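## Task

Take the foam block off the desk and put it on the counter. The task fails if any carton on the desk lands on the floor, or if the robot falls or is left tilted.

## Robot and tools

ROBOT. The base is 0.76 m long and 0.64 m wide and rolls on four steerable wheels. On it sits a Z-folding body (ankle, knee, waist), a chest carrying two 7-joint arms with parallel grippers, and a head with head_camera. Each wrist has a camera too: left_wrist_camera and right_wrist_camera. Arm joints turn at no more than 0.5 rad/s. Loose objects may occasionally get nudged by something outside the robot.

FRAMES. Every position is in metres. The base frame starts on the floor beneath the centre of the wheels, with x ahead, y to the left and z upward. Hand targets, the left_hand/right_hand readouts, chest, head_camera_pose and answers from "where" all use this frame. The odometry frame is simply the base frame as it stood when the scene began; base_odometry reports x, y and a heading in rad (positive means left, range -3.142 to 3.142).

TOOL move. Each call performs one action. It can be (a) "base" and/or "joints", optionally with "speeds" or "min_time_s"; (b) "target" alone, optionally with "min_time_s"; or (c) "where" alone. A call with no action just returns the state and images.
- base: an object holding exactly one key, each a relative offset from where the base is now: translate_m (metres, + forward, -4.5 to 4.5), strafe_m (metres, + left, -4.5 to 4.5), or rotate_rad (radians, + counter-clockwise, -3.2 to 3.2). Before moving in a new direction the wheels steer first, which takes about 0.5 to 1.1 s. The base keeps going if it runs into something.
- joints: a single object keyed by joint name giving absolute angles in rad. Body: body_ankle_rad -1.082..0, body_knee_rad 0..2.653, body_waist_pitch_rad -1.907..1.039, body_waist_roll_rad ±0.436, body_waist_yaw_rad ±3.045 (+ left). Arms: left_/right_arm_joint1..7_rad; joint4 is the elbow (-2.495..1.012), joints 6 and 7 together must keep |j6|+|j7| ≤ 1.87. Grippers: left_gripper_rad/right_gripper_rad run from 0 (open, pads 0.090 m apart) to -0.91 (shut); -0.45 gives about 0.050 m. Head: head_yaw_rad ±1.57, head_roll_rad ±0.349, head_pitch_rad ±0.523 (+ tilts down). Reference postures as (ankle, knee, waist pitch): stand -0.8636,1.434,-0.6306; tall -0.2,0.4,-0.2; low -1,2.3,-1.3; bow -0.9,1.3,0.2; lean -0.8636,1.434,-0.194; stoop -0.4,0.7,0.2. Left arm rest: 1.759,-1.166,-1.575,-1.764,-0.427,0,0; left fold: 2.445,-1.518,-1.534,-2.102,-0.31,0.586,0.209. For the right arm, negate joints 1, 3, 5 and 7.
- target: an absolute pose for a single hand: side ("left"/"right"), x, y, z (m in the base frame, -3 to 3), pitch_deg (90 points the fingers down, 0 is level; -30 to 95), heading_deg (0 faces forward, + is counter-clockwise), roll_deg optional (0 or 180 picks which way the camera side faces; + rotates clockwise as seen from behind the hand), arc optional (true permits a checked curved path). Heading and roll accept -360 to 360. The body stays still during a target. Straight-line paths are limited to 60 cm.
- where: from 1 to 12 [u, v] pixel points in the latest full head_camera image (672x420). It returns a base-frame point for each, or "no place". Take a fresh image after the head or base moves.
- speeds: per-action top speeds. translate/strafe 0.04–1.4 m/s, rotate 0.1–1.78 rad/s, body joints 0.1–1.21, head 0.3–2.5, grippers 0.1–8.5. min_time_s (0.1–8) sets a minimum duration for arm and head motions.
- cameras: a list of names, ["all"], or [].

OTHER TOOLS. wait(seconds 0–10) lets the scene run and returns the state. zoom_image(camera, region [x0,y0,x1,y1], no more than 504 px per side) gives a closer look at the latest image. read_manual only supplies licence text. finished_scene(scene) closes the scene and cannot be undone; make no further calls in the reply that ends scene 1.

RESULTS. "move" reads done, or else the worst status seen. base_status and joint_status can be done, off_target (still pushing), contact_stop, time_out (target dropped, holding position), not_followed, or limit_stop_at_motor_heat. A hand status is reached (within 10 mm and 2°), short (with the miss distance; if marked part of a move, send it again), or refused (with the reason, and nothing moves). If a call is refused, every later move in that reply is skipped. The left_hand/right_hand readouts show point, pitch, heading, roll (from -90 to 270), fingers_toward and jaws_along. A gripper reading wider than commanded means it is holding something. A hand stopping short after placing means the object is resting on a surface. arms_held 1 means both arms are held after sustained load; arm commands are then refused until the load is removed (open the hand, lower the object, or move the body/base). base_tilt is in degrees.

CAUTIONS. Do not let the arms collide or press on each other. Keep contact torques under the load limits, or the arm freezes for 10 s. Keep the robot's weight over the wheels: from stand, do not send only the ankle or only the knee to 0, and do not drive when bent beyond bow or with both arms extended in stoop. Fold the unused arm before approaching furniture, and fold or unfold only where there is clearance. Place objects gently on the counter rather than dropping them, do not knock cartons off the desk, and do not hit furniture. Grip heavier items (0.6 kg or more) with the fingers pointing down. Holding an extended or strained arm heats its motors, which can stop that arm.

Each tool is called after ">>>" as name(argument=value, ...) on one line, values as JSON.

## Session

>>> move(joints={"head_yaw_rad":-1.2}, cameras=["head_camera"])

>>> move(joints={"head_yaw_rad":1.2}, cameras=["head_camera"])

Scene clock: 1.73 s.
Joint torques (N m): left_arm=[-16.49 10.51 -5.88 -14.02 0.12 -2.46 0.09] | right_arm=[14.55 7.9 5.9 -14.38 0.15 -2.3 -0.07]
move: done
base_odometry: x=+0.000 y=+0.000 heading=+0.000
turned_by_wheels: +0.000
turned_by_imu: +0.000
base_tilt: forward=+0.1 right=+0.8
base_status: not commanded
joint_positions: body_ankle_rad=-0.864 body_knee_rad=+1.434 body_waist_pitch_rad=-0.631 body_waist_roll_rad=+0.000 body_waist_yaw_rad=+0.000 left_arm_joint1_rad=+1.723 left_arm_joint2_rad=-1.172 left_arm_joint3_rad=-1.590 left_arm_joint4_rad=-1.792 left_arm_joint5_rad=-0.442 left_arm_joint6_rad=-0.013 left_arm_joint7_rad=+0.012 left_gripper_rad=+0.000 right_arm_joint1_rad=-1.808 right_arm_joint2_rad=-1.183 right_arm_joint3_rad=+1.531 right_arm_joint4_rad=-1.729 right_arm_joint5_rad=+0.421 right_arm_joint6_rad=+0.076 right_arm_joint7_rad=+0.011 right_gripper_rad=+0.000 head_yaw_rad=-1.200 head_roll_rad=+0.000 head_pitch_rad=+0.000
joint_status: all done
arms_held: 0
arms_held_load: -
chest: x=+0.0060 y=+0.0000 z=+1.1944 quat_wxyz=(+1.000, +0.000, -0.030, +0.000) (m; base frame)
head_camera_pose: x=+0.0329 y=-0.0830 z=+1.5618 quat_wxyz=(+0.116, -0.149, +0.808, -0.559) (m; base frame)
left_hand: x=+0.6100 y=+0.3243 z=+0.9900 quat_wxyz=(+0.037, +0.659, -0.005, +0.751) pitch_deg=-7.6 heading_deg=-3.2 roll_deg=+177.6 fingers_toward=(+0.99, -0.06, +0.13) jaws_along=(-0.06, -1.00, +0.04) (m; base frame)
right_hand: x=+0.5850 y=-0.2948 z=+0.8629 quat_wxyz=(+0.053, -0.748, -0.023, -0.661) pitch_deg=+6.9 heading_deg=+6.4 roll_deg=+182.8 fingers_toward=(+0.99, +0.11, -0.12) jaws_along=(+0.10, -0.99, -0.05) (m; base frame)
pictures: head_camera
camera_calibration:
head_camera: T_world_to_cam=[[-0.92851, -0.370756, -0.0202061, 0.0313159], [-0.111792, 0.331034, -0.936973, 1.49447], [0.354078, -0.867731, -0.348816, 0.461134], [0, 0, 0, 1]] pos_world=[0.0328698, -0.0829685, 1.56176]

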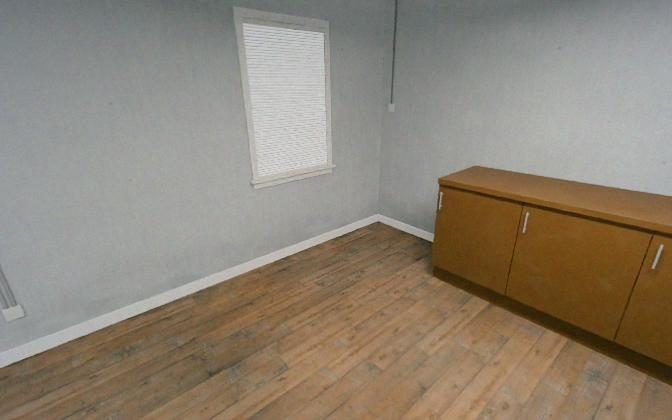

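Scene clock: 4.67 s.
Joint torques (N m): left_arm=[-16.24 10.49 -5.75 -13.94 0.13 -2.45 0] | right_arm=[14.48 8.02 5.77 -14.38 0.08 -2.38 0.01]
move: done
base_odometry: x=+0.000 y=+0.000 heading=+0.000
turned_by_wheels: +0.000
turned_by_imu: +0.000
base_tilt: forward=+0.2 right=+0.9
base_status: not commanded
joint_positions: body_ankle_rad=-0.864 body_knee_rad=+1.434 body_waist_pitch_rad=-0.631 body_waist_roll_rad=+0.000 body_waist_yaw_rad=+0.000 left_arm_joint1_rad=+1.723 left_arm_joint2_rad=-1.172 left_arm_joint3_rad=-1.590 left_arm_joint4_rad=-1.792 left_arm_joint5_rad=-0.442 left_arm_joint6_rad=-0.013 left_arm_joint7_rad=+0.012 left_gripper_rad=+0.000 right_arm_joint1_rad=-1.808 right_arm_joint2_rad=-1.183 right_arm_joint3_rad=+1.531 right_arm_joint4_rad=-1.729 right_arm_joint5_rad=+0.421 right_arm_joint6_rad=+0.076 right_arm_joint7_rad=+0.011 right_gripper_rad=+0.000 head_yaw_rad=+1.200 head_roll_rad=+0.000 head_pitch_rad=+0.000
joint_status: all done
arms_held: 0
arms_held_load: -
chest: x=+0.0060 y=+0.0000 z=+1.1944 quat_wxyz=(+1.000, +0.000, -0.030, +0.000) (m; base frame)
head_camera_pose: x=-0.0186 y=+0.1030 z=+1.5587 quat_wxyz=(+0.553, -0.812, +0.122, -0.140) (m; base frame)
left_hand: x=+0.6100 y=+0.3243 z=+0.9900 quat_wxyz=(+0.037, +0.659, -0.005, +0.751) pitch_deg=-7.6 heading_deg=-3.2 roll_deg=+177.6 fingers_toward=(+0.99, -0.06, +0.13) jaws_along=(-0.06, -1.00, +0.04) (m; base frame)
right_hand: x=+0.5850 y=-0.2948 z=+0.8629 quat_wxyz=(+0.053, -0.748, -0.023, -0.661) pitch_deg=+6.9 heading_deg=+6.4 roll_deg=+182.8 fingers_toward=(+0.99, +0.11, -0.12) jaws_along=(+0.10, -0.99, -0.05) (m; base frame)
pictures: head_camera
camera_calibration:
head_camera: T_world_to_cam=[[0.930891, -0.353532, 0.0919658, -0.0895785], [-0.0436438, -0.357588, -0.932859, 1.49004], [0.362681, 0.864376, -0.348305, 0.460591], [0, 0, 0, 1]] pos_world=[-0.0186287, 0.103029, 1.55866]

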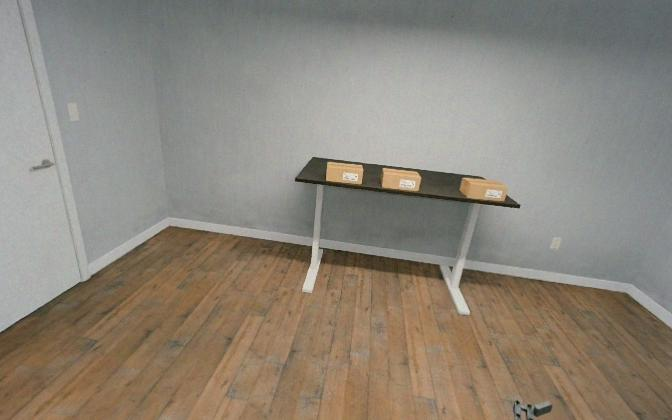

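>>> zoom_image(camera="head_camera", region=[280, 140, 540, 220])

>>> move(where=[[345,174],[402,181],[483,190],[304,181],[505,203],[330,158],[475,178],[365,168],[420,174],[440,195],[450,180],[345,165]])

Scaled by 1.938.

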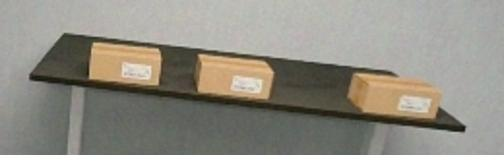

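Scene clock: 6.03 s.
Joint torques (N m): left_arm=[-16.52 10.06 -5.73 -14.05 0.07 -2.53 -0.02] | right_arm=[14.4 7.25 5.91 -14.41 0.09 -2.35 -0.01]
base_odometry: x=+0.000 y=+0.000 heading=+0.000
turned_by_wheels: +0.000
turned_by_imu: +0.000
base_tilt: forward=+0.0 right=+0.9
where, head_camera: pixel (345, 174): x +0.837, y +2.039, z +1.033; pixel (402, 181): x +1.178, y +1.865, z +1.031; pixel (483, 190): x +1.660, y +1.638, z +1.030; pixel (304, 181): x +0.582, y +2.132, z +0.960; pixel (505, 203): x +1.794, y +1.558, z +0.962; pixel (330, 158): x +1.010, y +2.801, z +0.975; pixel (475, 178): x +1.699, y +1.766, z +1.075; pixel (365, 168): x +1.174, y +2.412, z +0.981; pixel (420, 174): x +1.581, y +2.223, z +0.980; pixel (440, 195): x +1.413, y +1.747, z +0.965; pixel (450, 180): x +1.771, y +2.081, z +0.969; pixel (345, 165): x +0.873, y +2.135, z +1.071. By the robot's depth camera.
base_status: not commanded
joint_positions: body_ankle_rad=-0.864 body_knee_rad=+1.434 body_waist_pitch_rad=-0.631 body_waist_roll_rad=+0.000 body_waist_yaw_rad=+0.000 left_arm_joint1_rad=+1.723 left_arm_joint2_rad=-1.172 left_arm_joint3_rad=-1.590 left_arm_joint4_rad=-1.792 left_arm_joint5_rad=-0.442 left_arm_joint6_rad=-0.013 left_arm_joint7_rad=+0.012 left_gripper_rad=+0.000 right_arm_joint1_rad=-1.808 right_arm_joint2_rad=-1.183 right_arm_joint3_rad=+1.531 right_arm_joint4_rad=-1.729 right_arm_joint5_rad=+0.421 right_arm_joint6_rad=+0.076 right_arm_joint7_rad=+0.011 right_gripper_rad=+0.000 head_yaw_rad=+1.200 head_roll_rad=+0.000 head_pitch_rad=+0.000
joint_status: all done
arms_held: 0
arms_held_load: -
chest: x=+0.0060 y=+0.0000 z=+1.1944 quat_wxyz=(+1.000, +0.000, -0.030, +0.000) (m; base frame)
head_camera_pose: x=-0.0186 y=+0.1030 z=+1.5587 quat_wxyz=(+0.553, -0.812, +0.122, -0.140) (m; base frame)
left_hand: x=+0.6100 y=+0.3243 z=+0.9900 quat_wxyz=(+0.037, +0.659, -0.005, +0.751) pitch_deg=-7.6 heading_deg=-3.2 roll_deg=+177.6 fingers_toward=(+0.99, -0.06, +0.13) jaws_along=(-0.06, -1.00, +0.04) (m; base frame)
right_hand: x=+0.5850 y=-0.2948 z=+0.8629 quat_wxyz=(+0.053, -0.748, -0.023, -0.661) pitch_deg=+6.9 heading_deg=+6.4 roll_deg=+182.8 fingers_toward=(+0.99, +0.11, -0.12) jaws_along=(+0.10, -0.99, -0.05) (m; base frame)
pictures: none

>>> move(base={"rotate_rad":1.131}, joints={"head_yaw_rad":0,"head_pitch_rad":0.1,"body_ankle_rad":-0.2,"body_knee_rad":0.4,"body_waist_pitch_rad":-0.2}, speeds={"body_ankle_rad":0.5,"rotate_rad":1.2})

>>> move(base={"translate_m":1.25}, speeds={"translate_m":0.8})

>>> move(base={"strafe_m":-0.27}, cameras=["head_camera"])

Scene clock: 11.47 s.
Joint torques (N m): left_arm=[-15.3 10.22 -5.5 -14.09 0.17 -2.5 -0.04] | right_arm=[12.35 7.29 5.94 -14.11 0.09 -2.31 0.16]
move: done
base_odometry: x=+0.000 y=+0.000 heading=+1.131
turned_by_wheels: +1.131
turned_by_imu: +1.123
base_tilt: forward=+0.2 right=+0.8
base_status: done
joint_positions: body_ankle_rad=-0.200 body_knee_rad=+0.400 body_waist_pitch_rad=-0.200 body_waist_roll_rad=+0.000 body_waist_yaw_rad=+0.000 left_arm_joint1_rad=+1.723 left_arm_joint2_rad=-1.172 left_arm_joint3_rad=-1.591 left_arm_joint4_rad=-1.792 left_arm_joint5_rad=-0.442 left_arm_joint6_rad=-0.013 left_arm_joint7_rad=+0.012 left_gripper_rad=+0.000 right_arm_joint1_rad=-1.806 right_arm_joint2_rad=-1.182 right_arm_joint3_rad=+1.530 right_arm_joint4_rad=-1.730 right_arm_joint5_rad=+0.421 right_arm_joint6_rad=+0.076 right_arm_joint7_rad=+0.011 right_gripper_rad=+0.000 head_yaw_rad=+0.000 head_roll_rad=+0.000 head_pitch_rad=+0.100
joint_status: all done
arms_held: 0
arms_held_load: -
chest: x=+0.1059 y=+0.0000 z=+1.3667 quat_wxyz=(+1.000, +0.000, +0.000, +0.000) (m; base frame)
head_camera_pose: x=+0.2029 y=+0.0277 z=+1.7216 quat_wxyz=(+0.359, -0.614, +0.594, -0.375) (m; base frame)
left_hand: x=+0.6964 y=+0.3247 z=+1.1263 quat_wxyz=(+0.036, +0.681, -0.003, +0.731) pitch_deg=-4.1 heading_deg=-3.1 roll_deg=+177.4 fingers_toward=(+1.00, -0.05, +0.07) jaws_along=(-0.06, -1.00, +0.04) (m; base frame)
right_hand: x=+0.6646 y=-0.2946 z=+1.0021 quat_wxyz=(+0.054, -0.767, -0.022, -0.639) pitch_deg=+10.2 heading_deg=+6.4 roll_deg=+183.1 fingers_toward=(+0.98, +0.11, -0.18) jaws_along=(+0.10, -0.99, -0.05) (m; base frame)
pictures: none

Scene clock: 16.40 s.
Joint torques (N m): left_arm=[-14.27 10.57 -5.74 -14.06 0.03 -2.54 0.02] | right_arm=[12.23 6.94 5.59 -14.09 0.12 -2.45 0.01]
move: done
base_odometry: x=+0.528 y=+1.132 heading=+1.133
turned_by_wheels: +0.002
turned_by_imu: +0.000
base_tilt: forward=+0.2 right=+0.8
base_status: done
joint_positions: body_ankle_rad=-0.200 body_knee_rad=+0.400 body_waist_pitch_rad=-0.200 body_waist_roll_rad=+0.000 body_waist_yaw_rad=+0.000 left_arm_joint1_rad=+1.722 left_arm_joint2_rad=-1.172 left_arm_joint3_rad=-1.590 left_arm_joint4_rad=-1.792 left_arm_joint5_rad=-0.442 left_arm_joint6_rad=-0.013 left_arm_joint7_rad=+0.012 left_gripper_rad=+0.000 right_arm_joint1_rad=-1.806 right_arm_joint2_rad=-1.182 right_arm_joint3_rad=+1.531 right_arm_joint4_rad=-1.729 right_arm_joint5_rad=+0.421 right_arm_joint6_rad=+0.076 right_arm_joint7_rad=+0.011 right_gripper_rad=+0.000 head_yaw_rad=+0.000 head_roll_rad=+0.000 head_pitch_rad=+0.100
joint_status: not commanded
arms_held: 0
arms_held_load: -
chest: x=+0.1062 y=+0.0000 z=+1.3667 quat_wxyz=(+1.000, +0.000, +0.000, +0.000) (m; base frame)
head_camera_pose: x=+0.2033 y=+0.0277 z=+1.7216 quat_wxyz=(+0.359, -0.614, +0.594, -0.375) (m; base frame)
left_hand: x=+0.6970 y=+0.3244 z=+1.1269 quat_wxyz=(+0.037, +0.681, -0.004, +0.731) pitch_deg=-4.2 heading_deg=-3.2 roll_deg=+177.4 fingers_toward=(+1.00, -0.06, +0.07) jaws_along=(-0.06, -1.00, +0.04) (m; base frame)
right_hand: x=+0.6647 y=-0.2949 z=+1.0019 quat_wxyz=(+0.053, -0.767, -0.022, -0.639) pitch_deg=+10.2 heading_deg=+6.4 roll_deg=+183.1 fingers_toward=(+0.98, +0.11, -0.18) jaws_along=(+0.10, -0.99, -0.05) (m; base frame)
pictures: none

Scene clock: 20.23 s.
Joint torques (N m): left_arm=[-14.61 10.78 -5.73 -13.82 0.07 -2.46 0.08] | right_arm=[12.28 6.43 5.68 -14.19 0.13 -2.38 0.09]
move: done
base_odometry: x=+0.773 y=+1.019 heading=+1.132
turned_by_wheels: -0.001
turned_by_imu: +0.003
base_tilt: forward=+0.2 right=+0.8
base_status: done
joint_positions: body_ankle_rad=-0.200 body_knee_rad=+0.400 body_waist_pitch_rad=-0.200 body_waist_roll_rad=+0.000 body_waist_yaw_rad=+0.000 left_arm_joint1_rad=+1.722 left_arm_joint2_rad=-1.173 left_arm_joint3_rad=-1.590 left_arm_joint4_rad=-1.792 left_arm_joint5_rad=-0.442 left_arm_joint6_rad=-0.013 left_arm_joint7_rad=+0.012 left_gripper_rad=+0.000 right_arm_joint1_rad=-1.806 right_arm_joint2_rad=-1.181 right_arm_joint3_rad=+1.531 right_arm_joint4_rad=-1.729 right_arm_joint5_rad=+0.421 right_arm_joint6_rad=+0.076 right_arm_joint7_rad=+0.010 right_gripper_rad=+0.000 head_yaw_rad=+0.000 head_roll_rad=+0.000 head_pitch_rad=+0.100
joint_status: not commanded
arms_held: 0
arms_held_load: -
chest: x=+0.1062 y=+0.0000 z=+1.3667 quat_wxyz=(+1.000, +0.000, +0.000, +0.000) (m; base frame)
head_camera_pose: x=+0.2033 y=+0.0276 z=+1.7216 quat_wxyz=(+0.359, -0.614, +0.594, -0.375) (m; base frame)
left_hand: x=+0.6969 y=+0.3240 z=+1.1268 quat_wxyz=(+0.037, +0.681, -0.003, +0.731) pitch_deg=-4.2 heading_deg=-3.2 roll_deg=+177.4 fingers_toward=(+1.00, -0.06, +0.07) jaws_along=(-0.06, -1.00, +0.05) (m; base frame)
right_hand: x=+0.6646 y=-0.2951 z=+1.0017 quat_wxyz=(+0.053, -0.767, -0.022, -0.639) pitch_deg=+10.2 heading_deg=+6.4 roll_deg=+183.1 fingers_toward=(+0.98, +0.11, -0.18) jaws_along=(+0.10, -0.99, -0.05) (m; base frame)
pictures: head_camera
camera_calibration:
head_camera: T_world_to_cam=[[0.0126869, -0.999323, 0.0345425, -0.034423], [-0.460623, -0.0365024, -0.886845, 1.62151], [0.887505, -0.00465972, -0.460774, 0.61294], [0, 0, 0, 1]] pos_world=[0.203354, 0.0276455, 1.72165]

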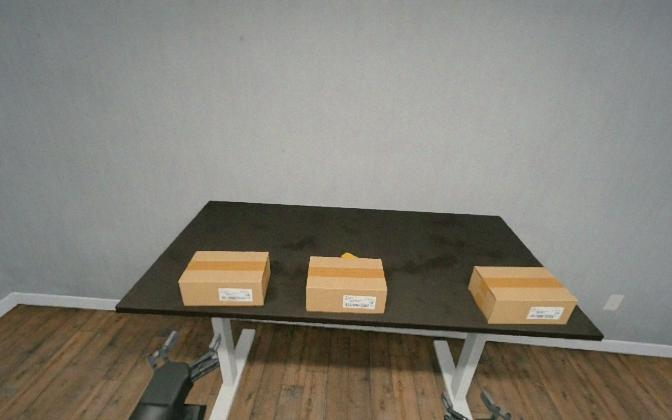

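>>> move(where=[[349,256],[345,305],[320,262],[385,276],[383,262],[312,274],[300,310],[265,256],[474,269],[336,212],[390,318]])

>>> zoom_image(camera="head_camera", region=[290, 230, 410, 330])

Scene clock: 21.70 s.
Joint torques (N m): left_arm=[-14.97 10.77 -5.73 -13.93 0.07 -2.48 0.05] | right_arm=[12.11 6.97 5.6 -14.3 0.19 -2.35 0]
base_odometry: x=+0.773 y=+1.019 heading=+1.132
turned_by_wheels: +0.000
turned_by_imu: +0.000
base_tilt: forward=+0.2 right=+0.8
where, head_camera: pixel (349, 256): x +1.190, y -0.035, z +1.016; pixel (345, 305): x +0.958, y -0.018, z +0.995; pixel (320, 262): x +1.078, y +0.068, z +1.067; pixel (385, 276): x +1.142, y -0.168, z +0.967; pixel (383, 262): x +1.223, y -0.170, z +0.970; pixel (312, 274): x +1.018, y +0.090, z +1.064; pixel (300, 310): x +0.963, y +0.124, z +0.962; pixel (265, 256): x +1.101, y +0.257, z +1.067; pixel (474, 269): x +1.089, y -0.456, z +1.053; pixel (336, 212): x +1.629, y +0.017, z +0.967; pixel (390, 318): x +0.939, y -0.159, z +0.967. By the robot's depth camera.
base_status: done
joint_positions: body_ankle_rad=-0.200 body_knee_rad=+0.400 body_waist_pitch_rad=-0.200 body_waist_roll_rad=+0.000 body_waist_yaw_rad=+0.000 left_arm_joint1_rad=+1.722 left_arm_joint2_rad=-1.173 left_arm_joint3_rad=-1.590 left_arm_joint4_rad=-1.792 left_arm_joint5_rad=-0.442 left_arm_joint6_rad=-0.013 left_arm_joint7_rad=+0.012 left_gripper_rad=+0.000 right_arm_joint1_rad=-1.806 right_arm_joint2_rad=-1.181 right_arm_joint3_rad=+1.531 right_arm_joint4_rad=-1.729 right_arm_joint5_rad=+0.421 right_arm_joint6_rad=+0.076 right_arm_joint7_rad=+0.010 right_gripper_rad=+0.000 head_yaw_rad=+0.000 head_roll_rad=+0.000 head_pitch_rad=+0.100
joint_status: not commanded
arms_held: 0
arms_held_load: -
chest: x=+0.1062 y=+0.0000 z=+1.3667 quat_wxyz=(+1.000, +0.000, +0.000, +0.000) (m; base frame)
head_camera_pose: x=+0.2033 y=+0.0276 z=+1.7216 quat_wxyz=(+0.359, -0.614, +0.594, -0.375) (m; base frame)
left_hand: x=+0.6969 y=+0.3240 z=+1.1268 quat_wxyz=(+0.037, +0.681, -0.003, +0.731) pitch_deg=-4.2 heading_deg=-3.2 roll_deg=+177.4 fingers_toward=(+1.00, -0.06, +0.07) jaws_along=(-0.06, -1.00, +0.05) (m; base frame)
right_hand: x=+0.6646 y=-0.2951 z=+1.0017 quat_wxyz=(+0.053, -0.767, -0.022, -0.639) pitch_deg=+10.2 heading_deg=+6.4 roll_deg=+183.1 fingers_toward=(+0.98, +0.11, -0.18) jaws_along=(+0.10, -0.99, -0.05) (m; base frame)
pictures: none

Scaled by 4.200.
This view is cut from an older image: the scene may have changed since it was taken.

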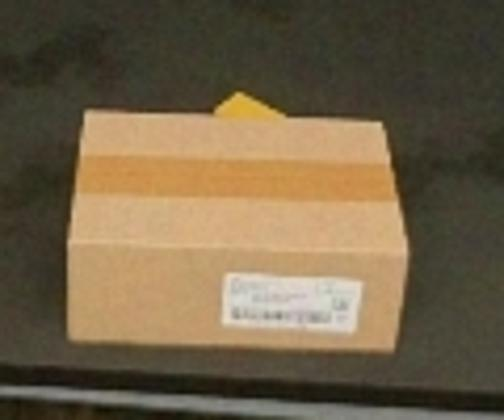

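>>> move(base={"strafe_m":0.1}, joints={"left_arm_joint1_rad":2.445,"left_arm_joint2_rad":-1.518,"left_arm_joint3_rad":-1.534,"left_arm_joint4_rad":-2.102,"left_arm_joint5_rad":-0.31,"left_arm_joint6_rad":0.586,"left_arm_joint7_rad":0.209,"head_pitch_rad":0.15})

>>> move(joints={"body_ankle_rad":-0.4,"body_knee_rad":0.7,"body_waist_pitch_rad":0.2,"head_pitch_rad":0}, speeds={"body_ankle_rad":0.4}, cameras=["head_camera"])

>>> move(target={"side":"right","x":0.7,"y":-0.2,"z":1.2,"pitch_deg":88,"heading_deg":0})

Scene clock: 27.87 s.
Joint torques (N m): left_arm=[4.73 -0.74 0.08 -13.95 0.47 -1.08 0.18] | right_arm=[12.95 8.66 5.67 -14.17 -0.18 -2.28 0.08]
move: done
base_odometry: x=+0.683 y=+1.061 heading=+1.133
turned_by_wheels: +0.001
turned_by_imu: -0.001
base_tilt: forward=+0.2 right=+0.8
base_status: done
joint_positions: body_ankle_rad=-0.200 body_knee_rad=+0.400 body_waist_pitch_rad=-0.200 body_waist_roll_rad=+0.000 body_waist_yaw_rad=+0.000 left_arm_joint1_rad=+2.442 left_arm_joint2_rad=-1.515 left_arm_joint3_rad=-1.534 left_arm_joint4_rad=-2.101 left_arm_joint5_rad=-0.311 left_arm_joint6_rad=+0.585 left_arm_joint7_rad=+0.208 left_gripper_rad=+0.000 right_arm_joint1_rad=-1.806 right_arm_joint2_rad=-1.183 right_arm_joint3_rad=+1.531 right_arm_joint4_rad=-1.729 right_arm_joint5_rad=+0.421 right_arm_joint6_rad=+0.076 right_arm_joint7_rad=+0.011 right_gripper_rad=+0.000 head_yaw_rad=+0.000 head_roll_rad=+0.000 head_pitch_rad=+0.150
joint_status: all done
arms_held: 0
arms_held_load: -
chest: x=+0.1062 y=+0.0000 z=+1.3667 quat_wxyz=(+1.000, +0.000, +0.000, +0.000) (m; base frame)
head_camera_pose: x=+0.2081 y=+0.0277 z=+1.7161 quat_wxyz=(+0.344, -0.624, +0.603, -0.360) (m; base frame)
left_hand: x=+0.3600 y=+0.2405 z=+0.8006 quat_wxyz=(+0.030, +0.949, +0.095, +0.300) pitch_deg=+54.9 heading_deg=-0.1 roll_deg=+168.5 fingers_toward=(+0.58, +0.00, -0.82) jaws_along=(+0.16, -0.98, +0.11) (m; base frame)
right_hand: x=+0.6645 y=-0.2947 z=+1.0016 quat_wxyz=(+0.054, -0.767, -0.022, -0.639) pitch_deg=+10.2 heading_deg=+6.4 roll_deg=+183.2 fingers_toward=(+0.98, +0.11, -0.18) jaws_along=(+0.10, -0.99, -0.05) (m; base frame)
pictures: none

Scene clock: 29.97 s.
Joint torques (N m): left_arm=[15.76 -0.55 0.51 -8.58 0.38 -0.05 0.4] | right_arm=[-2.1 6.48 4.14 -11.44 -0.05 -1.87 0.14]
move: done
base_odometry: x=+0.683 y=+1.061 heading=+1.133
turned_by_wheels: +0.000
turned_by_imu: +0.000
base_tilt: forward=+0.3 right=+0.9
base_status: not commanded
joint_positions: body_ankle_rad=-0.400 body_knee_rad=+0.700 body_waist_pitch_rad=+0.200 body_waist_roll_rad=+0.000 body_waist_yaw_rad=+0.000 left_arm_joint1_rad=+2.443 left_arm_joint2_rad=-1.515 left_arm_joint3_rad=-1.534 left_arm_joint4_rad=-2.101 left_arm_joint5_rad=-0.311 left_arm_joint6_rad=+0.585 left_arm_joint7_rad=+0.208 left_gripper_rad=+0.000 right_arm_joint1_rad=-1.806 right_arm_joint2_rad=-1.183 right_arm_joint3_rad=+1.531 right_arm_joint4_rad=-1.729 right_arm_joint5_rad=+0.421 right_arm_joint6_rad=+0.076 right_arm_joint7_rad=+0.011 right_gripper_rad=+0.000 head_yaw_rad=+0.000 head_roll_rad=+0.000 head_pitch_rad=+0.000
joint_status: all done
arms_held: 0
arms_held_load: -
chest: x=+0.2936 y=+0.0000 z=+1.2801 quat_wxyz=(+0.969, +0.000, +0.247, +0.000) (m; base frame)
head_camera_pose: x=+0.5448 y=+0.0277 z=+1.5588 quat_wxyz=(+0.234, -0.677, +0.653, -0.246) (m; base frame)
left_hand: x=+0.2444 y=+0.2405 z=+0.6618 quat_wxyz=(+0.006, +0.993, +0.099, +0.056) pitch_deg=+83.6 heading_deg=-0.3 roll_deg=+168.3 fingers_toward=(+0.11, +0.00, -0.99) jaws_along=(+0.20, -0.98, +0.02) (m; base frame)
right_hand: x=+0.6086 y=-0.2947 z=+0.6919 quat_wxyz=(+0.057, -0.901, -0.008, -0.429) pitch_deg=+38.7 heading_deg=+8.1 roll_deg=+187.1 fingers_toward=(+0.77, +0.11, -0.62) jaws_along=(+0.06, -0.99, -0.10) (m; base frame)
pictures: head_camera
camera_calibration:
head_camera: T_world_to_cam=[[0.0252923, -0.999315, 0.0270028, -0.028246], [-0.769594, -0.0367036, -0.637478, 1.41403], [0.638033, -0.00465789, -0.769995, 0.852778], [0, 0, 0, 1]] pos_world=[0.544839, 0.0276454, 1.55881]

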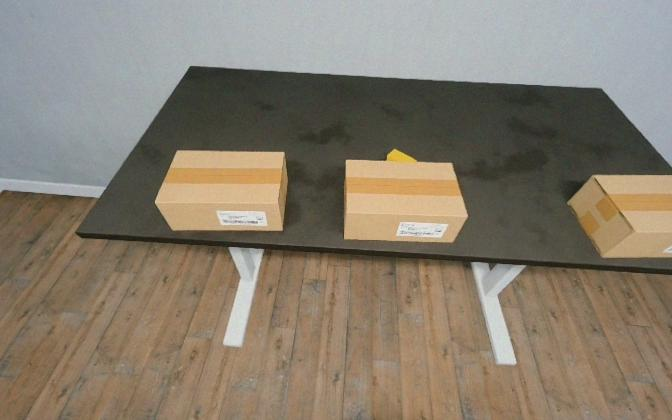

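Scene clock: 30.27 s.
Joint torques (N m): left_arm=[15.47 -0.54 0.53 -8.52 0.37 -0.12 0.43] | right_arm=[-2.42 6.29 4 -11.85 0.01 -2 0.18]
move: refused
base_odometry: x=+0.683 y=+1.061 heading=+1.133
turned_by_wheels: +0.000
turned_by_imu: +0.000
base_tilt: forward=+0.2 right=+0.9
base_status: not commanded
joint_positions: body_ankle_rad=-0.400 body_knee_rad=+0.700 body_waist_pitch_rad=+0.200 body_waist_roll_rad=+0.000 body_waist_yaw_rad=+0.000 left_arm_joint1_rad=+2.443 left_arm_joint2_rad=-1.515 left_arm_joint3_rad=-1.534 left_arm_joint4_rad=-2.101 left_arm_joint5_rad=-0.311 left_arm_joint6_rad=+0.585 left_arm_joint7_rad=+0.208 left_gripper_rad=+0.000 right_arm_joint1_rad=-1.806 right_arm_joint2_rad=-1.183 right_arm_joint3_rad=+1.531 right_arm_joint4_rad=-1.729 right_arm_joint5_rad=+0.421 right_arm_joint6_rad=+0.076 right_arm_joint7_rad=+0.011 right_gripper_rad=+0.000 head_yaw_rad=+0.000 head_roll_rad=+0.000 head_pitch_rad=+0.000
joint_status: not commanded
arms_held: 0
arms_held_load: -
chest: x=+0.2936 y=+0.0000 z=+1.2801 quat_wxyz=(+0.969, +0.000, +0.247, +0.000) (m; base frame)
head_camera_pose: x=+0.5448 y=+0.0277 z=+1.5588 quat_wxyz=(+0.234, -0.677, +0.653, -0.246) (m; base frame)
left_hand: x=+0.2444 y=+0.2405 z=+0.6618 quat_wxyz=(+0.006, +0.993, +0.099, +0.056) pitch_deg=+83.6 heading_deg=-0.3 roll_deg=+168.3 fingers_toward=(+0.11, +0.00, -0.99) jaws_along=(+0.20, -0.98, +0.02) (m; base frame)
right_hand: x=+0.6086 y=-0.2947 z=+0.6919 quat_wxyz=(+0.057, -0.901, -0.008, -0.429) pitch_deg=+38.7 heading_deg=+8.1 roll_deg=+187.1 fingers_toward=(+0.77, +0.11, -0.62) jaws_along=(+0.06, -0.99, -0.10) (m; base frame)
right_hand_status: refused: no posture of the arm gets there (right_arm_joint6_rad would come within 0.1 rad of its limit): the closest leaves the hand 6 mm and 2.1 deg from the pose. Nothing moved. A plan exists at "pitch_deg" 73 (an arc).
pictures: none

>>> move(target={"side":"right","x":0.82,"y":-0.22,"z":1.25,"pitch_deg":70,"heading_deg":0,"roll_deg":0,"arc":true}, cameras=["right_wrist_camera"])

Scene clock: 31.87 s.
Joint torques (N m): left_arm=[15.89 -0.59 0.49 -8.64 0.36 -0.13 0.36] | right_arm=[-2.45 5.91 4.03 -11.73 0.04 -1.81 0.21]
move: refused
base_odometry: x=+0.683 y=+1.061 heading=+1.133
turned_by_wheels: +0.000
turned_by_imu: +0.000
base_tilt: forward=+0.3 right=+0.8
base_status: not commanded
joint_positions: body_ankle_rad=-0.400 body_knee_rad=+0.700 body_waist_pitch_rad=+0.200 body_waist_roll_rad=+0.000 body_waist_yaw_rad=+0.000 left_arm_joint1_rad=+2.443 left_arm_joint2_rad=-1.515 left_arm_joint3_rad=-1.534 left_arm_joint4_rad=-2.101 left_arm_joint5_rad=-0.311 left_arm_joint6_rad=+0.585 left_arm_joint7_rad=+0.208 left_gripper_rad=+0.000 right_arm_joint1_rad=-1.806 right_arm_joint2_rad=-1.183 right_arm_joint3_rad=+1.531 right_arm_joint4_rad=-1.729 right_arm_joint5_rad=+0.421 right_arm_joint6_rad=+0.076 right_arm_joint7_rad=+0.011 right_gripper_rad=+0.000 head_yaw_rad=+0.000 head_roll_rad=+0.000 head_pitch_rad=+0.000
joint_status: not commanded
arms_held: 0
arms_held_load: -
chest: x=+0.2936 y=+0.0000 z=+1.2801 quat_wxyz=(+0.969, +0.000, +0.247, +0.000) (m; base frame)
head_camera_pose: x=+0.5448 y=+0.0277 z=+1.5588 quat_wxyz=(+0.234, -0.677, +0.653, -0.246) (m; base frame)
left_hand: x=+0.2444 y=+0.2405 z=+0.6618 quat_wxyz=(+0.006, +0.993, +0.099, +0.056) pitch_deg=+83.6 heading_deg=-0.3 roll_deg=+168.3 fingers_toward=(+0.11, +0.00, -0.99) jaws_along=(+0.20, -0.98, +0.02) (m; base frame)
right_hand: x=+0.6086 y=-0.2947 z=+0.6919 quat_wxyz=(+0.057, -0.901, -0.008, -0.429) pitch_deg=+38.7 heading_deg=+8.1 roll_deg=+187.1 fingers_toward=(+0.77, +0.11, -0.62) jaws_along=(+0.06, -0.99, -0.10) (m; base frame)
right_hand_status: refused: the best posture that gets there brings the right wrist within 0.00 rad of the stop that joints 6 and 7 share (needs 0.10 rad clear). Nothing moved. A plan exists at "pitch_deg" 60 (an arc).
pictures: right_wrist_camera
camera_calibration:
right_wrist_camera: T_world_to_cam=[[-0.0851457, 0.992467, 0.0880828, 0.278427], [0.138966, -0.0757107, 0.987399, -0.783533], [0.98663, 0.0963133, -0.131473, -0.342809], [0, 0, 0, 1]] pos_world=[0.470817, -0.302634, 0.704064]

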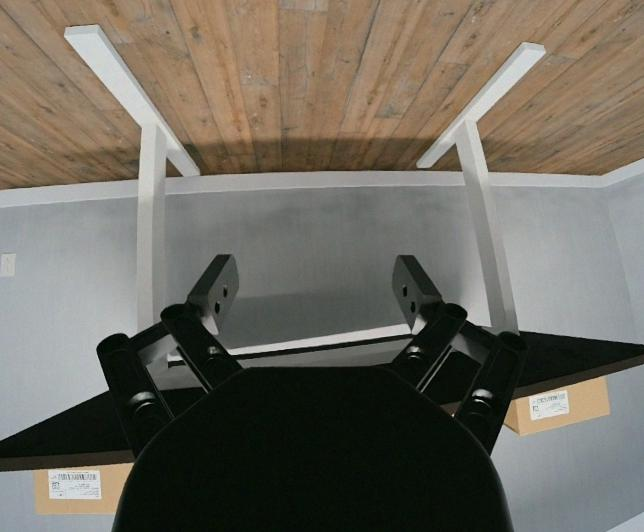

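>>> move(base={"translate_m":-0.3})

>>> move(target={"side":"right","x":0.88,"y":-0.15,"z":1.22,"pitch_deg":70,"heading_deg":0,"roll_deg":0,"arc":true}, cameras=["head_camera","right_wrist_camera"])

Scene clock: 36.57 s.
Joint torques (N m): left_arm=[14.3 -0.82 0.55 -8.36 0.39 -0.25 0.31] | right_arm=[-1.87 5.92 4.15 -11.51 -0.09 -1.96 0.16]
move: done
base_odometry: x=+0.556 y=+0.789 heading=+1.132
turned_by_wheels: +0.000
turned_by_imu: -0.003
base_tilt: forward=+0.2 right=+0.9
base_status: done
joint_positions: body_ankle_rad=-0.400 body_knee_rad=+0.700 body_waist_pitch_rad=+0.200 body_waist_roll_rad=+0.000 body_waist_yaw_rad=+0.000 left_arm_joint1_rad=+2.446 left_arm_joint2_rad=-1.515 left_arm_joint3_rad=-1.534 left_arm_joint4_rad=-2.101 left_arm_joint5_rad=-0.311 left_arm_joint6_rad=+0.586 left_arm_joint7_rad=+0.208 left_gripper_rad=+0.000 right_arm_joint1_rad=-1.809 right_arm_joint2_rad=-1.183 right_arm_joint3_rad=+1.530 right_arm_joint4_rad=-1.729 right_arm_joint5_rad=+0.421 right_arm_joint6_rad=+0.076 right_arm_joint7_rad=+0.011 right_gripper_rad=+0.000 head_yaw_rad=+0.000 head_roll_rad=+0.000 head_pitch_rad=+0.000
joint_status: not commanded
arms_held: 0
arms_held_load: -
chest: x=+0.2933 y=+0.0000 z=+1.2802 quat_wxyz=(+0.969, +0.000, +0.247, +0.000) (m; base frame)
head_camera_pose: x=+0.5444 y=+0.0277 z=+1.5590 quat_wxyz=(+0.234, -0.677, +0.653, -0.246) (m; base frame)
left_hand: x=+0.2428 y=+0.2404 z=+0.6620 quat_wxyz=(+0.006, +0.994, +0.099, +0.055) pitch_deg=+83.7 heading_deg=-0.3 roll_deg=+168.3 fingers_toward=(+0.11, +0.00, -0.99) jaws_along=(+0.20, -0.98, +0.02) (m; base frame)
right_hand: x=+0.6070 y=-0.2946 z=+0.6913 quat_wxyz=(+0.057, -0.902, -0.008, -0.428) pitch_deg=+38.8 heading_deg=+8.1 roll_deg=+187.1 fingers_toward=(+0.77, +0.11, -0.63) jaws_along=(+0.06, -0.99, -0.10) (m; base frame)
pictures: none

Scene clock: 36.87 s.
Joint torques (N m): left_arm=[14.97 -0.74 0.52 -8.4 0.44 -0.29 0.35] | right_arm=[-0.84 6.23 4.25 -11.49 0.25 -1.88 0.25]
move: refused
base_odometry: x=+0.556 y=+0.789 heading=+1.132
turned_by_wheels: +0.000
turned_by_imu: +0.000
base_tilt: forward=+0.2 right=+0.8
base_status: not commanded
joint_positions: body_ankle_rad=-0.400 body_knee_rad=+0.700 body_waist_pitch_rad=+0.200 body_waist_roll_rad=+0.000 body_waist_yaw_rad=+0.000 left_arm_joint1_rad=+2.446 left_arm_joint2_rad=-1.515 left_arm_joint3_rad=-1.534 left_arm_joint4_rad=-2.101 left_arm_joint5_rad=-0.311 left_arm_joint6_rad=+0.586 left_arm_joint7_rad=+0.208 left_gripper_rad=+0.000 right_arm_joint1_rad=-1.809 right_arm_joint2_rad=-1.183 right_arm_joint3_rad=+1.530 right_arm_joint4_rad=-1.729 right_arm_joint5_rad=+0.421 right_arm_joint6_rad=+0.076 right_arm_joint7_rad=+0.011 right_gripper_rad=+0.000 head_yaw_rad=+0.000 head_roll_rad=+0.000 head_pitch_rad=+0.000
joint_status: not commanded
arms_held: 0
arms_held_load: -
chest: x=+0.2933 y=+0.0000 z=+1.2802 quat_wxyz=(+0.969, +0.000, +0.247, +0.000) (m; base frame)
head_camera_pose: x=+0.5444 y=+0.0277 z=+1.5590 quat_wxyz=(+0.234, -0.677, +0.653, -0.246) (m; base frame)
left_hand: x=+0.2428 y=+0.2404 z=+0.6620 quat_wxyz=(+0.006, +0.994, +0.099, +0.055) pitch_deg=+83.7 heading_deg=-0.3 roll_deg=+168.3 fingers_toward=(+0.11, +0.00, -0.99) jaws_along=(+0.20, -0.98, +0.02) (m; base frame)
right_hand: x=+0.6070 y=-0.2946 z=+0.6913 quat_wxyz=(+0.057, -0.902, -0.008, -0.428) pitch_deg=+38.8 heading_deg=+8.1 roll_deg=+187.1 fingers_toward=(+0.77, +0.11, -0.63) jaws_along=(+0.06, -0.99, -0.10) (m; base frame)
right_hand_status: refused: the best posture that gets there brings the right wrist within 0.00 rad of the stop that joints 6 and 7 share (needs 0.10 rad clear). Nothing moved. A plan exists at "pitch_deg" 65 (an arc).
pictures: head_camera, right_wrist_camera
camera_calibration:
head_camera: T_world_to_cam=[[0.0252732, -0.999315, 0.0270208, -0.0282564], [-0.769136, -0.0367037, -0.63803, 1.41438], [0.638585, -0.00465757, -0.769537, 0.852235], [0, 0, 0, 1]] pos_world=[0.54434, 0.0276454, 1.55901]
right_wrist_camera: T_world_to_cam=[[-0.085129, 0.992434, 0.0884779, 0.27793], [0.141102, -0.0758973, 0.987081, -0.783868], [0.986328, 0.0965136, -0.133573, -0.339695], [0, 0, 0, 1]] pos_world=[0.469316, -0.302535, 0.703776]

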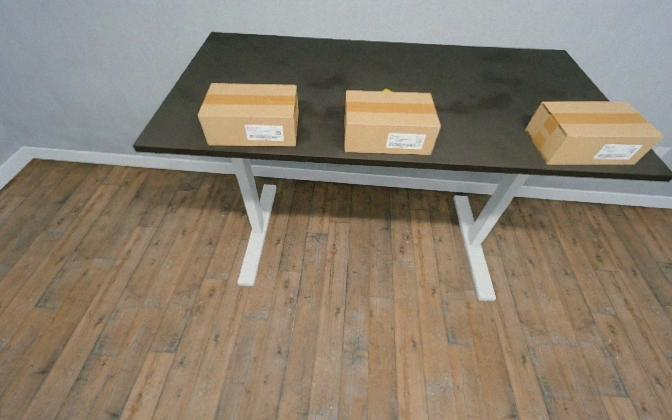

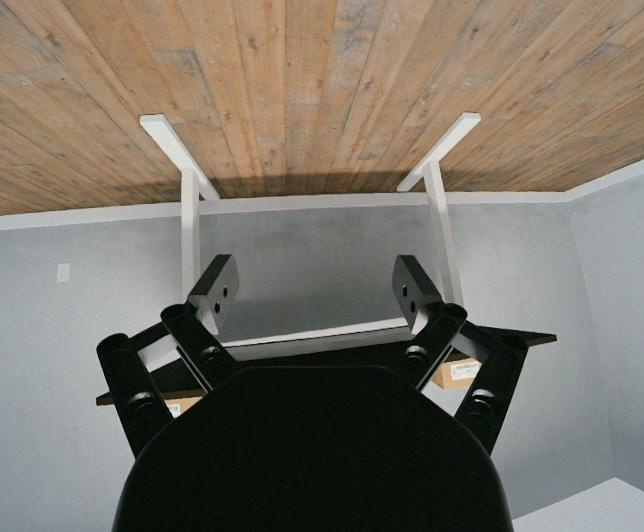

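>>> move(target={"side":"right","x":0.88,"y":-0.15,"z":1.2,"pitch_deg":85,"heading_deg":0,"roll_deg":180,"arc":true}, cameras=["head_camera","right_wrist_camera"])

Scene clock: 38.33 s.
Joint torques (N m): left_arm=[14.81 -0.33 0.67 -8.45 0.43 -0.28 0.39] | right_arm=[-1.29 6.45 4.03 -11.7 0.11 -1.87 0.09]
move: refused
base_odometry: x=+0.556 y=+0.789 heading=+1.132
turned_by_wheels: +0.000
turned_by_imu: +0.000
base_tilt: forward=+0.2 right=+0.8
base_status: not commanded
joint_positions: body_ankle_rad=-0.400 body_knee_rad=+0.700 body_waist_pitch_rad=+0.200 body_waist_roll_rad=+0.000 body_waist_yaw_rad=+0.000 left_arm_joint1_rad=+2.446 left_arm_joint2_rad=-1.515 left_arm_joint3_rad=-1.534 left_arm_joint4_rad=-2.101 left_arm_joint5_rad=-0.311 left_arm_joint6_rad=+0.586 left_arm_joint7_rad=+0.208 left_gripper_rad=+0.000 right_arm_joint1_rad=-1.809 right_arm_joint2_rad=-1.183 right_arm_joint3_rad=+1.530 right_arm_joint4_rad=-1.729 right_arm_joint5_rad=+0.421 right_arm_joint6_rad=+0.076 right_arm_joint7_rad=+0.011 right_gripper_rad=+0.000 head_yaw_rad=+0.000 head_roll_rad=+0.000 head_pitch_rad=+0.000
joint_status: not commanded
arms_held: 0
arms_held_load: -
chest: x=+0.2933 y=+0.0000 z=+1.2802 quat_wxyz=(+0.969, +0.000, +0.247, +0.000) (m; base frame)
head_camera_pose: x=+0.5444 y=+0.0277 z=+1.5590 quat_wxyz=(+0.234, -0.677, +0.653, -0.246) (m; base frame)
left_hand: x=+0.2428 y=+0.2404 z=+0.6620 quat_wxyz=(+0.006, +0.994, +0.099, +0.055) pitch_deg=+83.7 heading_deg=-0.3 roll_deg=+168.3 fingers_toward=(+0.11, +0.00, -0.99) jaws_along=(+0.20, -0.98, +0.02) (m; base frame)
right_hand: x=+0.6070 y=-0.2946 z=+0.6913 quat_wxyz=(+0.057, -0.902, -0.008, -0.428) pitch_deg=+38.8 heading_deg=+8.1 roll_deg=+187.1 fingers_toward=(+0.77, +0.11, -0.63) jaws_along=(+0.06, -0.99, -0.10) (m; base frame)
right_hand_status: refused: no posture of the arm gets there (right_arm_joint2_rad would come within 0.1 rad of its limit): the closest leaves the hand 109 mm and 41.4 deg from the pose. Nothing moved. A plan exists at "pitch_deg" 55 (an arc).
pictures: head_camera, right_wrist_camera
camera_calibration:
head_camera: T_world_to_cam=[[0.0252732, -0.999315, 0.0270208, -0.0282564], [-0.769136, -0.0367037, -0.63803, 1.41438], [0.638585, -0.00465757, -0.769537, 0.852235], [0, 0, 0, 1]] pos_world=[0.54434, 0.0276454, 1.55901]
right_wrist_camera: T_world_to_cam=[[-0.085129, 0.992434, 0.0884779, 0.27793], [0.141102, -0.0758973, 0.987081, -0.783868], [0.986328, 0.0965136, -0.133573, -0.339695], [0, 0, 0, 1]] pos_world=[0.469316, -0.302535, 0.703776]

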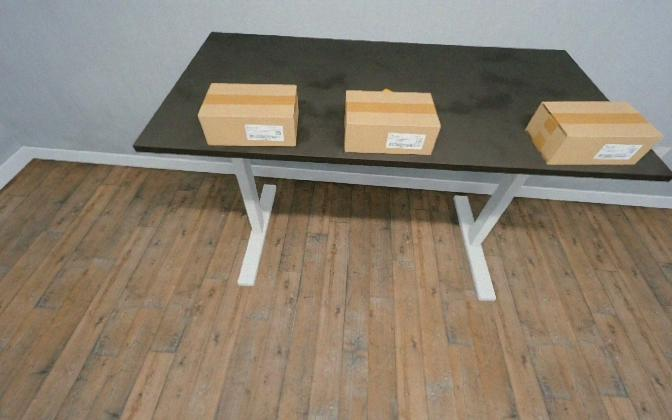

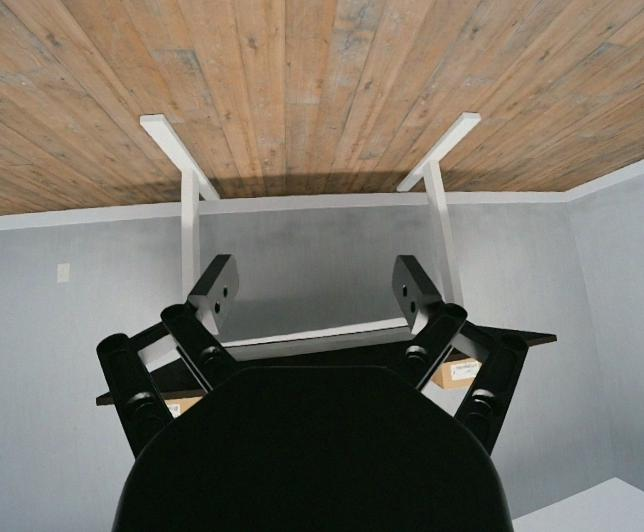

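>>> move(target={"side":"right","x":0.88,"y":-0.15,"z":1.21,"pitch_deg":64,"heading_deg":0,"roll_deg":0,"arc":true}, cameras=["head_camera","right_wrist_camera"])

Scene clock: 45.17 s.
Joint torques (N m): left_arm=[14.55 -0.28 0.57 -8.42 0.4 -0.23 0.39] | right_arm=[31.66 -1.14 4.63 13.33 -0.63 0.37 0.25]
move: done
base_odometry: x=+0.556 y=+0.789 heading=+1.132
turned_by_wheels: +0.000
turned_by_imu: -0.001
base_tilt: forward=+0.2 right=+0.8
base_status: not commanded
joint_positions: body_ankle_rad=-0.400 body_knee_rad=+0.700 body_waist_pitch_rad=+0.200 body_waist_roll_rad=+0.000 body_waist_yaw_rad=+0.000 left_arm_joint1_rad=+2.446 left_arm_joint2_rad=-1.516 left_arm_joint3_rad=-1.534 left_arm_joint4_rad=-2.101 left_arm_joint5_rad=-0.311 left_arm_joint6_rad=+0.586 left_arm_joint7_rad=+0.208 left_gripper_rad=+0.000 right_arm_joint1_rad=-1.654 right_arm_joint2_rad=+1.421 right_arm_joint3_rad=+2.086 right_arm_joint4_rad=-1.269 right_arm_joint5_rad=+0.213 right_arm_joint6_rad=-0.829 right_arm_joint7_rad=+0.672 right_gripper_rad=+0.000 head_yaw_rad=+0.000 head_roll_rad=+0.000 head_pitch_rad=+0.000
joint_status: not commanded
arms_held: 0
arms_held_load: -
chest: x=+0.2933 y=+0.0000 z=+1.2802 quat_wxyz=(+0.969, +0.000, +0.247, +0.000) (m; base frame)
head_camera_pose: x=+0.5444 y=+0.0277 z=+1.5590 quat_wxyz=(+0.234, -0.677, +0.653, -0.246) (m; base frame)
left_hand: x=+0.2428 y=+0.2403 z=+0.6620 quat_wxyz=(+0.006, +0.994, +0.100, +0.055) pitch_deg=+83.7 heading_deg=-0.3 roll_deg=+168.2 fingers_toward=(+0.11, +0.00, -0.99) jaws_along=(+0.20, -0.98, +0.02) (m; base frame)
right_hand: x=+0.8797 y=-0.1496 z=+1.2079 quat_wxyz=(-0.223, -0.001, -0.975, -0.002) pitch_deg=+64.2 heading_deg=+0.4 roll_deg=+0.5 fingers_toward=(+0.44, +0.00, -0.90) jaws_along=(+0.00, +1.00, +0.00) (m; base frame)
right_hand_status: reached (checked arc, turning the hand the other way up, to end with the hand's camera side up, planned for 5.6 s): 2 mm and 0.3 deg off.
pictures: head_camera, right_wrist_camera
camera_calibration:
head_camera: T_world_to_cam=[[0.0251958, -0.999319, 0.0269577, -0.0281157], [-0.769138, -0.0366039, -0.638033, 1.41438], [0.638585, -0.00465849, -0.769537, 0.852235], [0, 0, 0, 1]] pos_world=[0.54434, 0.0276454, 1.55901]
right_wrist_camera: T_world_to_cam=[[0.0129444, -0.99979, 0.0158694, -0.185041], [-0.995511, -0.0113977, 0.0939552, 0.767064], [-0.0937546, -0.0170143, -0.99545, 1.42053], [0, 0, 0, 1]] pos_world=[0.899197, -0.15209, 1.34493]

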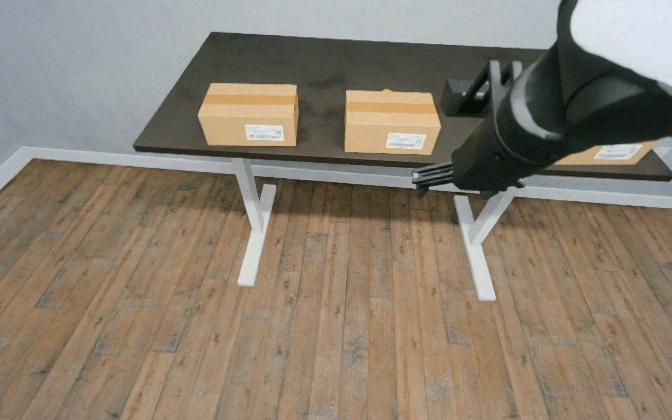

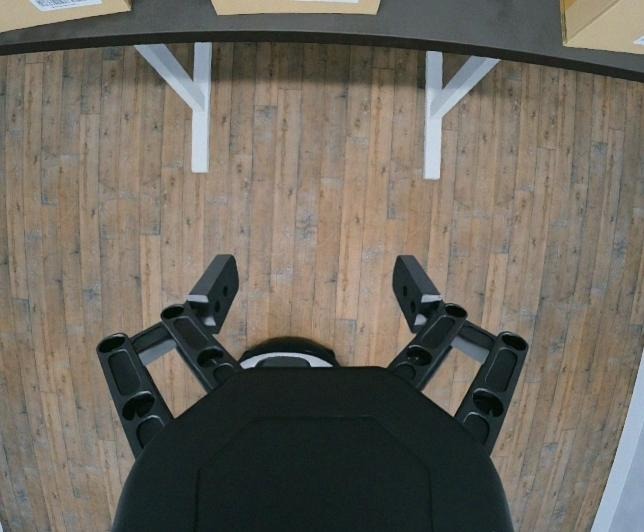

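>>> move(base={"translate_m":0.52}, cameras=["head_camera","right_wrist_camera"])

Scene clock: 49.57 s.
Joint torques (N m): left_arm=[15.45 -0.3 0.53 -7.71 0.35 -0.24 0.33] | right_arm=[30.71 -1.29 5.14 13.1 -0.76 0.59 0.31]
move: done
base_odometry: x=+0.776 y=+1.260 heading=+1.132
turned_by_wheels: +0.000
turned_by_imu: -0.002
base_tilt: forward=+0.3 right=+0.9
base_status: done
joint_positions: body_ankle_rad=-0.400 body_knee_rad=+0.700 body_waist_pitch_rad=+0.200 body_waist_roll_rad=+0.000 body_waist_yaw_rad=+0.000 left_arm_joint1_rad=+2.444 left_arm_joint2_rad=-1.516 left_arm_joint3_rad=-1.534 left_arm_joint4_rad=-2.102 left_arm_joint5_rad=-0.311 left_arm_joint6_rad=+0.586 left_arm_joint7_rad=+0.208 left_gripper_rad=+0.000 right_arm_joint1_rad=-1.652 right_arm_joint2_rad=+1.421 right_arm_joint3_rad=+2.085 right_arm_joint4_rad=-1.269 right_arm_joint5_rad=+0.213 right_arm_joint6_rad=-0.830 right_arm_joint7_rad=+0.672 right_gripper_rad=+0.000 head_yaw_rad=+0.000 head_roll_rad=+0.000 head_pitch_rad=+0.000
joint_status: not commanded
arms_held: 0
arms_held_load: -
chest: x=+0.2937 y=+0.0000 z=+1.2800 quat_wxyz=(+0.969, +0.000, +0.248, +0.000) (m; base frame)
head_camera_pose: x=+0.5450 y=+0.0277 z=+1.5587 quat_wxyz=(+0.234, -0.677, +0.654, -0.246) (m; base frame)
left_hand: x=+0.2448 y=+0.2403 z=+0.6620 quat_wxyz=(+0.006, +0.993, +0.100, +0.056) pitch_deg=+83.6 heading_deg=-0.4 roll_deg=+168.2 fingers_toward=(+0.11, +0.00, -0.99) jaws_along=(+0.20, -0.98, +0.02) (m; base frame)
right_hand: x=+0.8802 y=-0.1500 z=+1.2083 quat_wxyz=(-0.223, -0.001, -0.975, -0.001) pitch_deg=+64.2 heading_deg=+0.3 roll_deg=+0.4 fingers_toward=(+0.44, +0.00, -0.90) jaws_along=(+0.00, +1.00, +0.00) (m; base frame)
pictures: head_camera, right_wrist_camera
camera_calibration:
head_camera: T_world_to_cam=[[0.0252182, -0.999319, 0.0269358, -0.0281034], [-0.769686, -0.0366032, -0.637373, 1.414], [0.637924, -0.00465874, -0.770085, 0.852772], [0, 0, 0, 1]] pos_world=[0.545039, 0.0276454, 1.55871]
right_wrist_camera: T_world_to_cam=[[0.0128112, -0.999779, 0.0166914, -0.186334], [-0.99557, -0.0111986, 0.0933565, 0.768406], [-0.0931489, -0.0178135, -0.995493, 1.42036], [0, 0, 0, 1]] pos_world=[0.899694, -0.152386, 1.34534]

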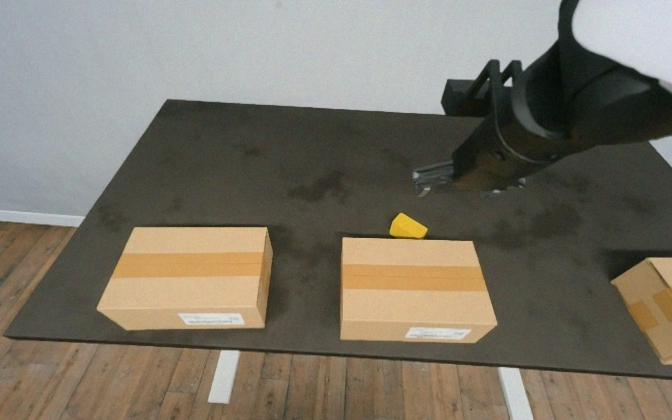

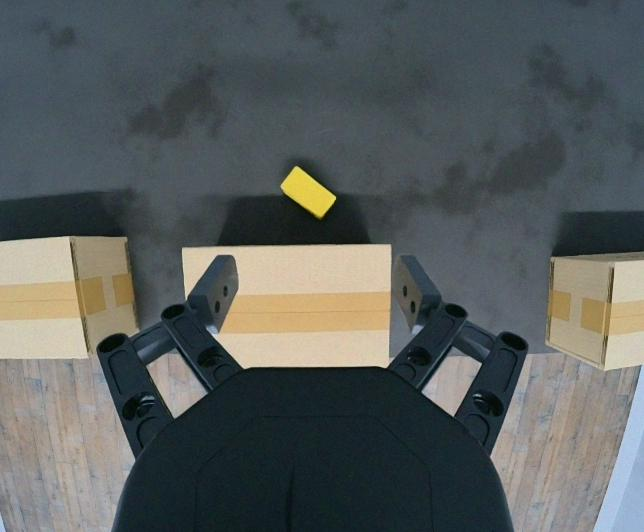

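>>> move(where=[[407,222],[402,214],[424,231],[470,243],[390,195],[345,240]])

>>> move(target={"side":"right","x":0.968,"y":-0.135,"z":1.13,"pitch_deg":78,"heading_deg":52,"roll_deg":0}, cameras=["head_camera","right_wrist_camera"])

Scene clock: 52.73 s.
Joint torques (N m): left_arm=[16.09 -0.51 0.39 -7.71 0.38 -0.21 0.35] | right_arm=[30.53 -1.35 5.07 13.16 -0.58 0.7 0.19]
base_odometry: x=+0.776 y=+1.260 heading=+1.132
turned_by_wheels: +0.000
turned_by_imu: +0.000
base_tilt: forward=+0.2 right=+0.8
where, head_camera: pixel (407, 222): x +0.977, y -0.133, z +1.004; pixel (402, 214): x +0.998, y -0.124, z +1.005; pixel (424, 231): x +0.955, y -0.167, z +1.002; pixel (470, 243): x +0.892, y -0.233, z +1.055; pixel (390, 195): x +1.094, y -0.112, z +0.961; pixel (345, 240): x +0.886, y +0.005, z +1.059. By the robot's depth camera.
base_status: done
joint_positions: body_ankle_rad=-0.400 body_knee_rad=+0.700 body_waist_pitch_rad=+0.200 body_waist_roll_rad=+0.000 body_waist_yaw_rad=+0.000 left_arm_joint1_rad=+2.444 left_arm_joint2_rad=-1.516 left_arm_joint3_rad=-1.534 left_arm_joint4_rad=-2.102 left_arm_joint5_rad=-0.311 left_arm_joint6_rad=+0.586 left_arm_joint7_rad=+0.208 left_gripper_rad=+0.000 right_arm_joint1_rad=-1.652 right_arm_joint2_rad=+1.421 right_arm_joint3_rad=+2.085 right_arm_joint4_rad=-1.269 right_arm_joint5_rad=+0.213 right_arm_joint6_rad=-0.830 right_arm_joint7_rad=+0.672 right_gripper_rad=+0.000 head_yaw_rad=+0.000 head_roll_rad=+0.000 head_pitch_rad=+0.000
joint_status: not commanded
arms_held: 0
arms_held_load: -
chest: x=+0.2937 y=+0.0000 z=+1.2800 quat_wxyz=(+0.969, +0.000, +0.248, +0.000) (m; base frame)
head_camera_pose: x=+0.5450 y=+0.0277 z=+1.5587 quat_wxyz=(+0.234, -0.677, +0.654, -0.246) (m; base frame)
left_hand: x=+0.2448 y=+0.2403 z=+0.6620 quat_wxyz=(+0.006, +0.993, +0.100, +0.056) pitch_deg=+83.6 heading_deg=-0.4 roll_deg=+168.2 fingers_toward=(+0.11, +0.00, -0.99) jaws_along=(+0.20, -0.98, +0.02) (m; base frame)
right_hand: x=+0.8802 y=-0.1500 z=+1.2083 quat_wxyz=(-0.223, -0.001, -0.975, -0.001) pitch_deg=+64.2 heading_deg=+0.3 roll_deg=+0.4 fingers_toward=(+0.44, +0.00, -0.90) jaws_along=(+0.00, +1.00, +0.00) (m; base frame)
pictures: none

Scene clock: 53.03 s.
Joint torques (N m): left_arm=[15.63 -0.08 0.55 -7.64 0.43 -0.22 0.36] | right_arm=[30.79 -1.33 5.13 13.1 -0.72 0.62 0.28]
move: refused
base_odometry: x=+0.776 y=+1.260 heading=+1.132
turned_by_wheels: +0.000
turned_by_imu: +0.000
base_tilt: forward=+0.3 right=+0.9
base_status: not commanded
joint_positions: body_ankle_rad=-0.400 body_knee_rad=+0.700 body_waist_pitch_rad=+0.200 body_waist_roll_rad=+0.000 body_waist_yaw_rad=+0.000 left_arm_joint1_rad=+2.444 left_arm_joint2_rad=-1.516 left_arm_joint3_rad=-1.534 left_arm_joint4_rad=-2.102 left_arm_joint5_rad=-0.311 left_arm_joint6_rad=+0.586 left_arm_joint7_rad=+0.208 left_gripper_rad=+0.000 right_arm_joint1_rad=-1.652 right_arm_joint2_rad=+1.421 right_arm_joint3_rad=+2.085 right_arm_joint4_rad=-1.269 right_arm_joint5_rad=+0.213 right_arm_joint6_rad=-0.830 right_arm_joint7_rad=+0.672 right_gripper_rad=+0.000 head_yaw_rad=+0.000 head_roll_rad=+0.000 head_pitch_rad=+0.000
joint_status: not commanded
arms_held: 0
arms_held_load: -
chest: x=+0.2937 y=+0.0000 z=+1.2800 quat_wxyz=(+0.969, +0.000, +0.248, +0.000) (m; base frame)
head_camera_pose: x=+0.5450 y=+0.0277 z=+1.5587 quat_wxyz=(+0.234, -0.677, +0.654, -0.246) (m; base frame)
left_hand: x=+0.2448 y=+0.2403 z=+0.6620 quat_wxyz=(+0.006, +0.993, +0.100, +0.056) pitch_deg=+83.6 heading_deg=-0.4 roll_deg=+168.2 fingers_toward=(+0.11, +0.00, -0.99) jaws_along=(+0.20, -0.98, +0.02) (m; base frame)
right_hand: x=+0.8802 y=-0.1500 z=+1.2083 quat_wxyz=(-0.223, -0.001, -0.975, -0.001) pitch_deg=+64.2 heading_deg=+0.3 roll_deg=+0.4 fingers_toward=(+0.44, +0.00, -0.90) jaws_along=(+0.00, +1.00, +0.00) (m; base frame)
right_hand_status: refused: no posture of the arm gets there (out of reach at this pitch and heading): the closest leaves the hand 17 mm and 10.7 deg from the pose. Nothing moved. A plan exists at "pitch_deg" 48.
pictures: head_camera, right_wrist_camera
camera_calibration:
head_camera: T_world_to_cam=[[0.0252182, -0.999319, 0.0269358, -0.0281034], [-0.769686, -0.0366032, -0.637373, 1.414], [0.637924, -0.00465874, -0.770085, 0.852772], [0, 0, 0, 1]] pos_world=[0.545039, 0.0276454, 1.55871]
right_wrist_camera: T_world_to_cam=[[0.0128112, -0.999779, 0.0166914, -0.186334], [-0.99557, -0.0111986, 0.0933565, 0.768406], [-0.0931489, -0.0178135, -0.995493, 1.42036], [0, 0, 0, 1]] pos_world=[0.899694, -0.152386, 1.34534]

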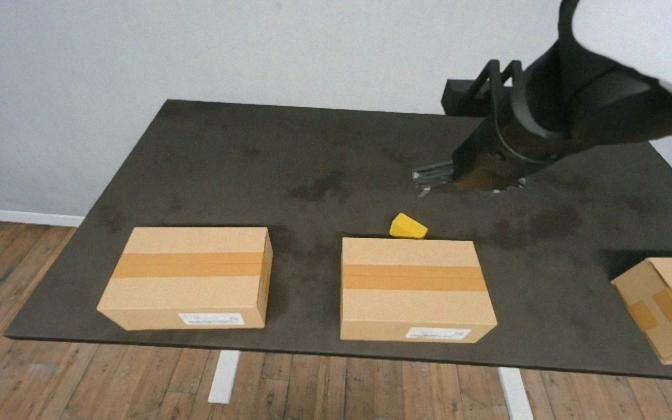

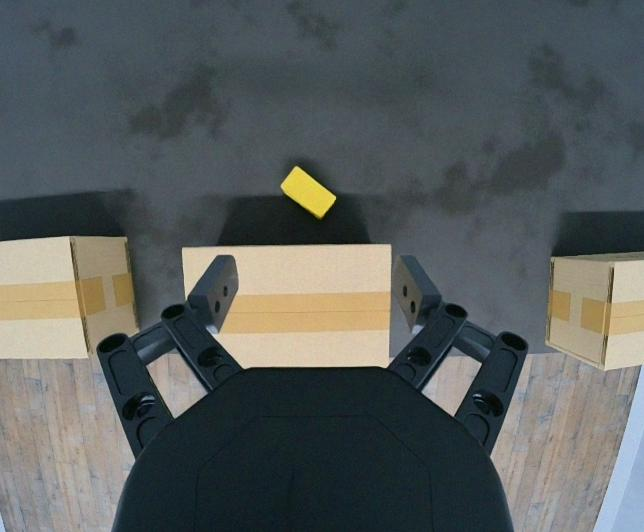

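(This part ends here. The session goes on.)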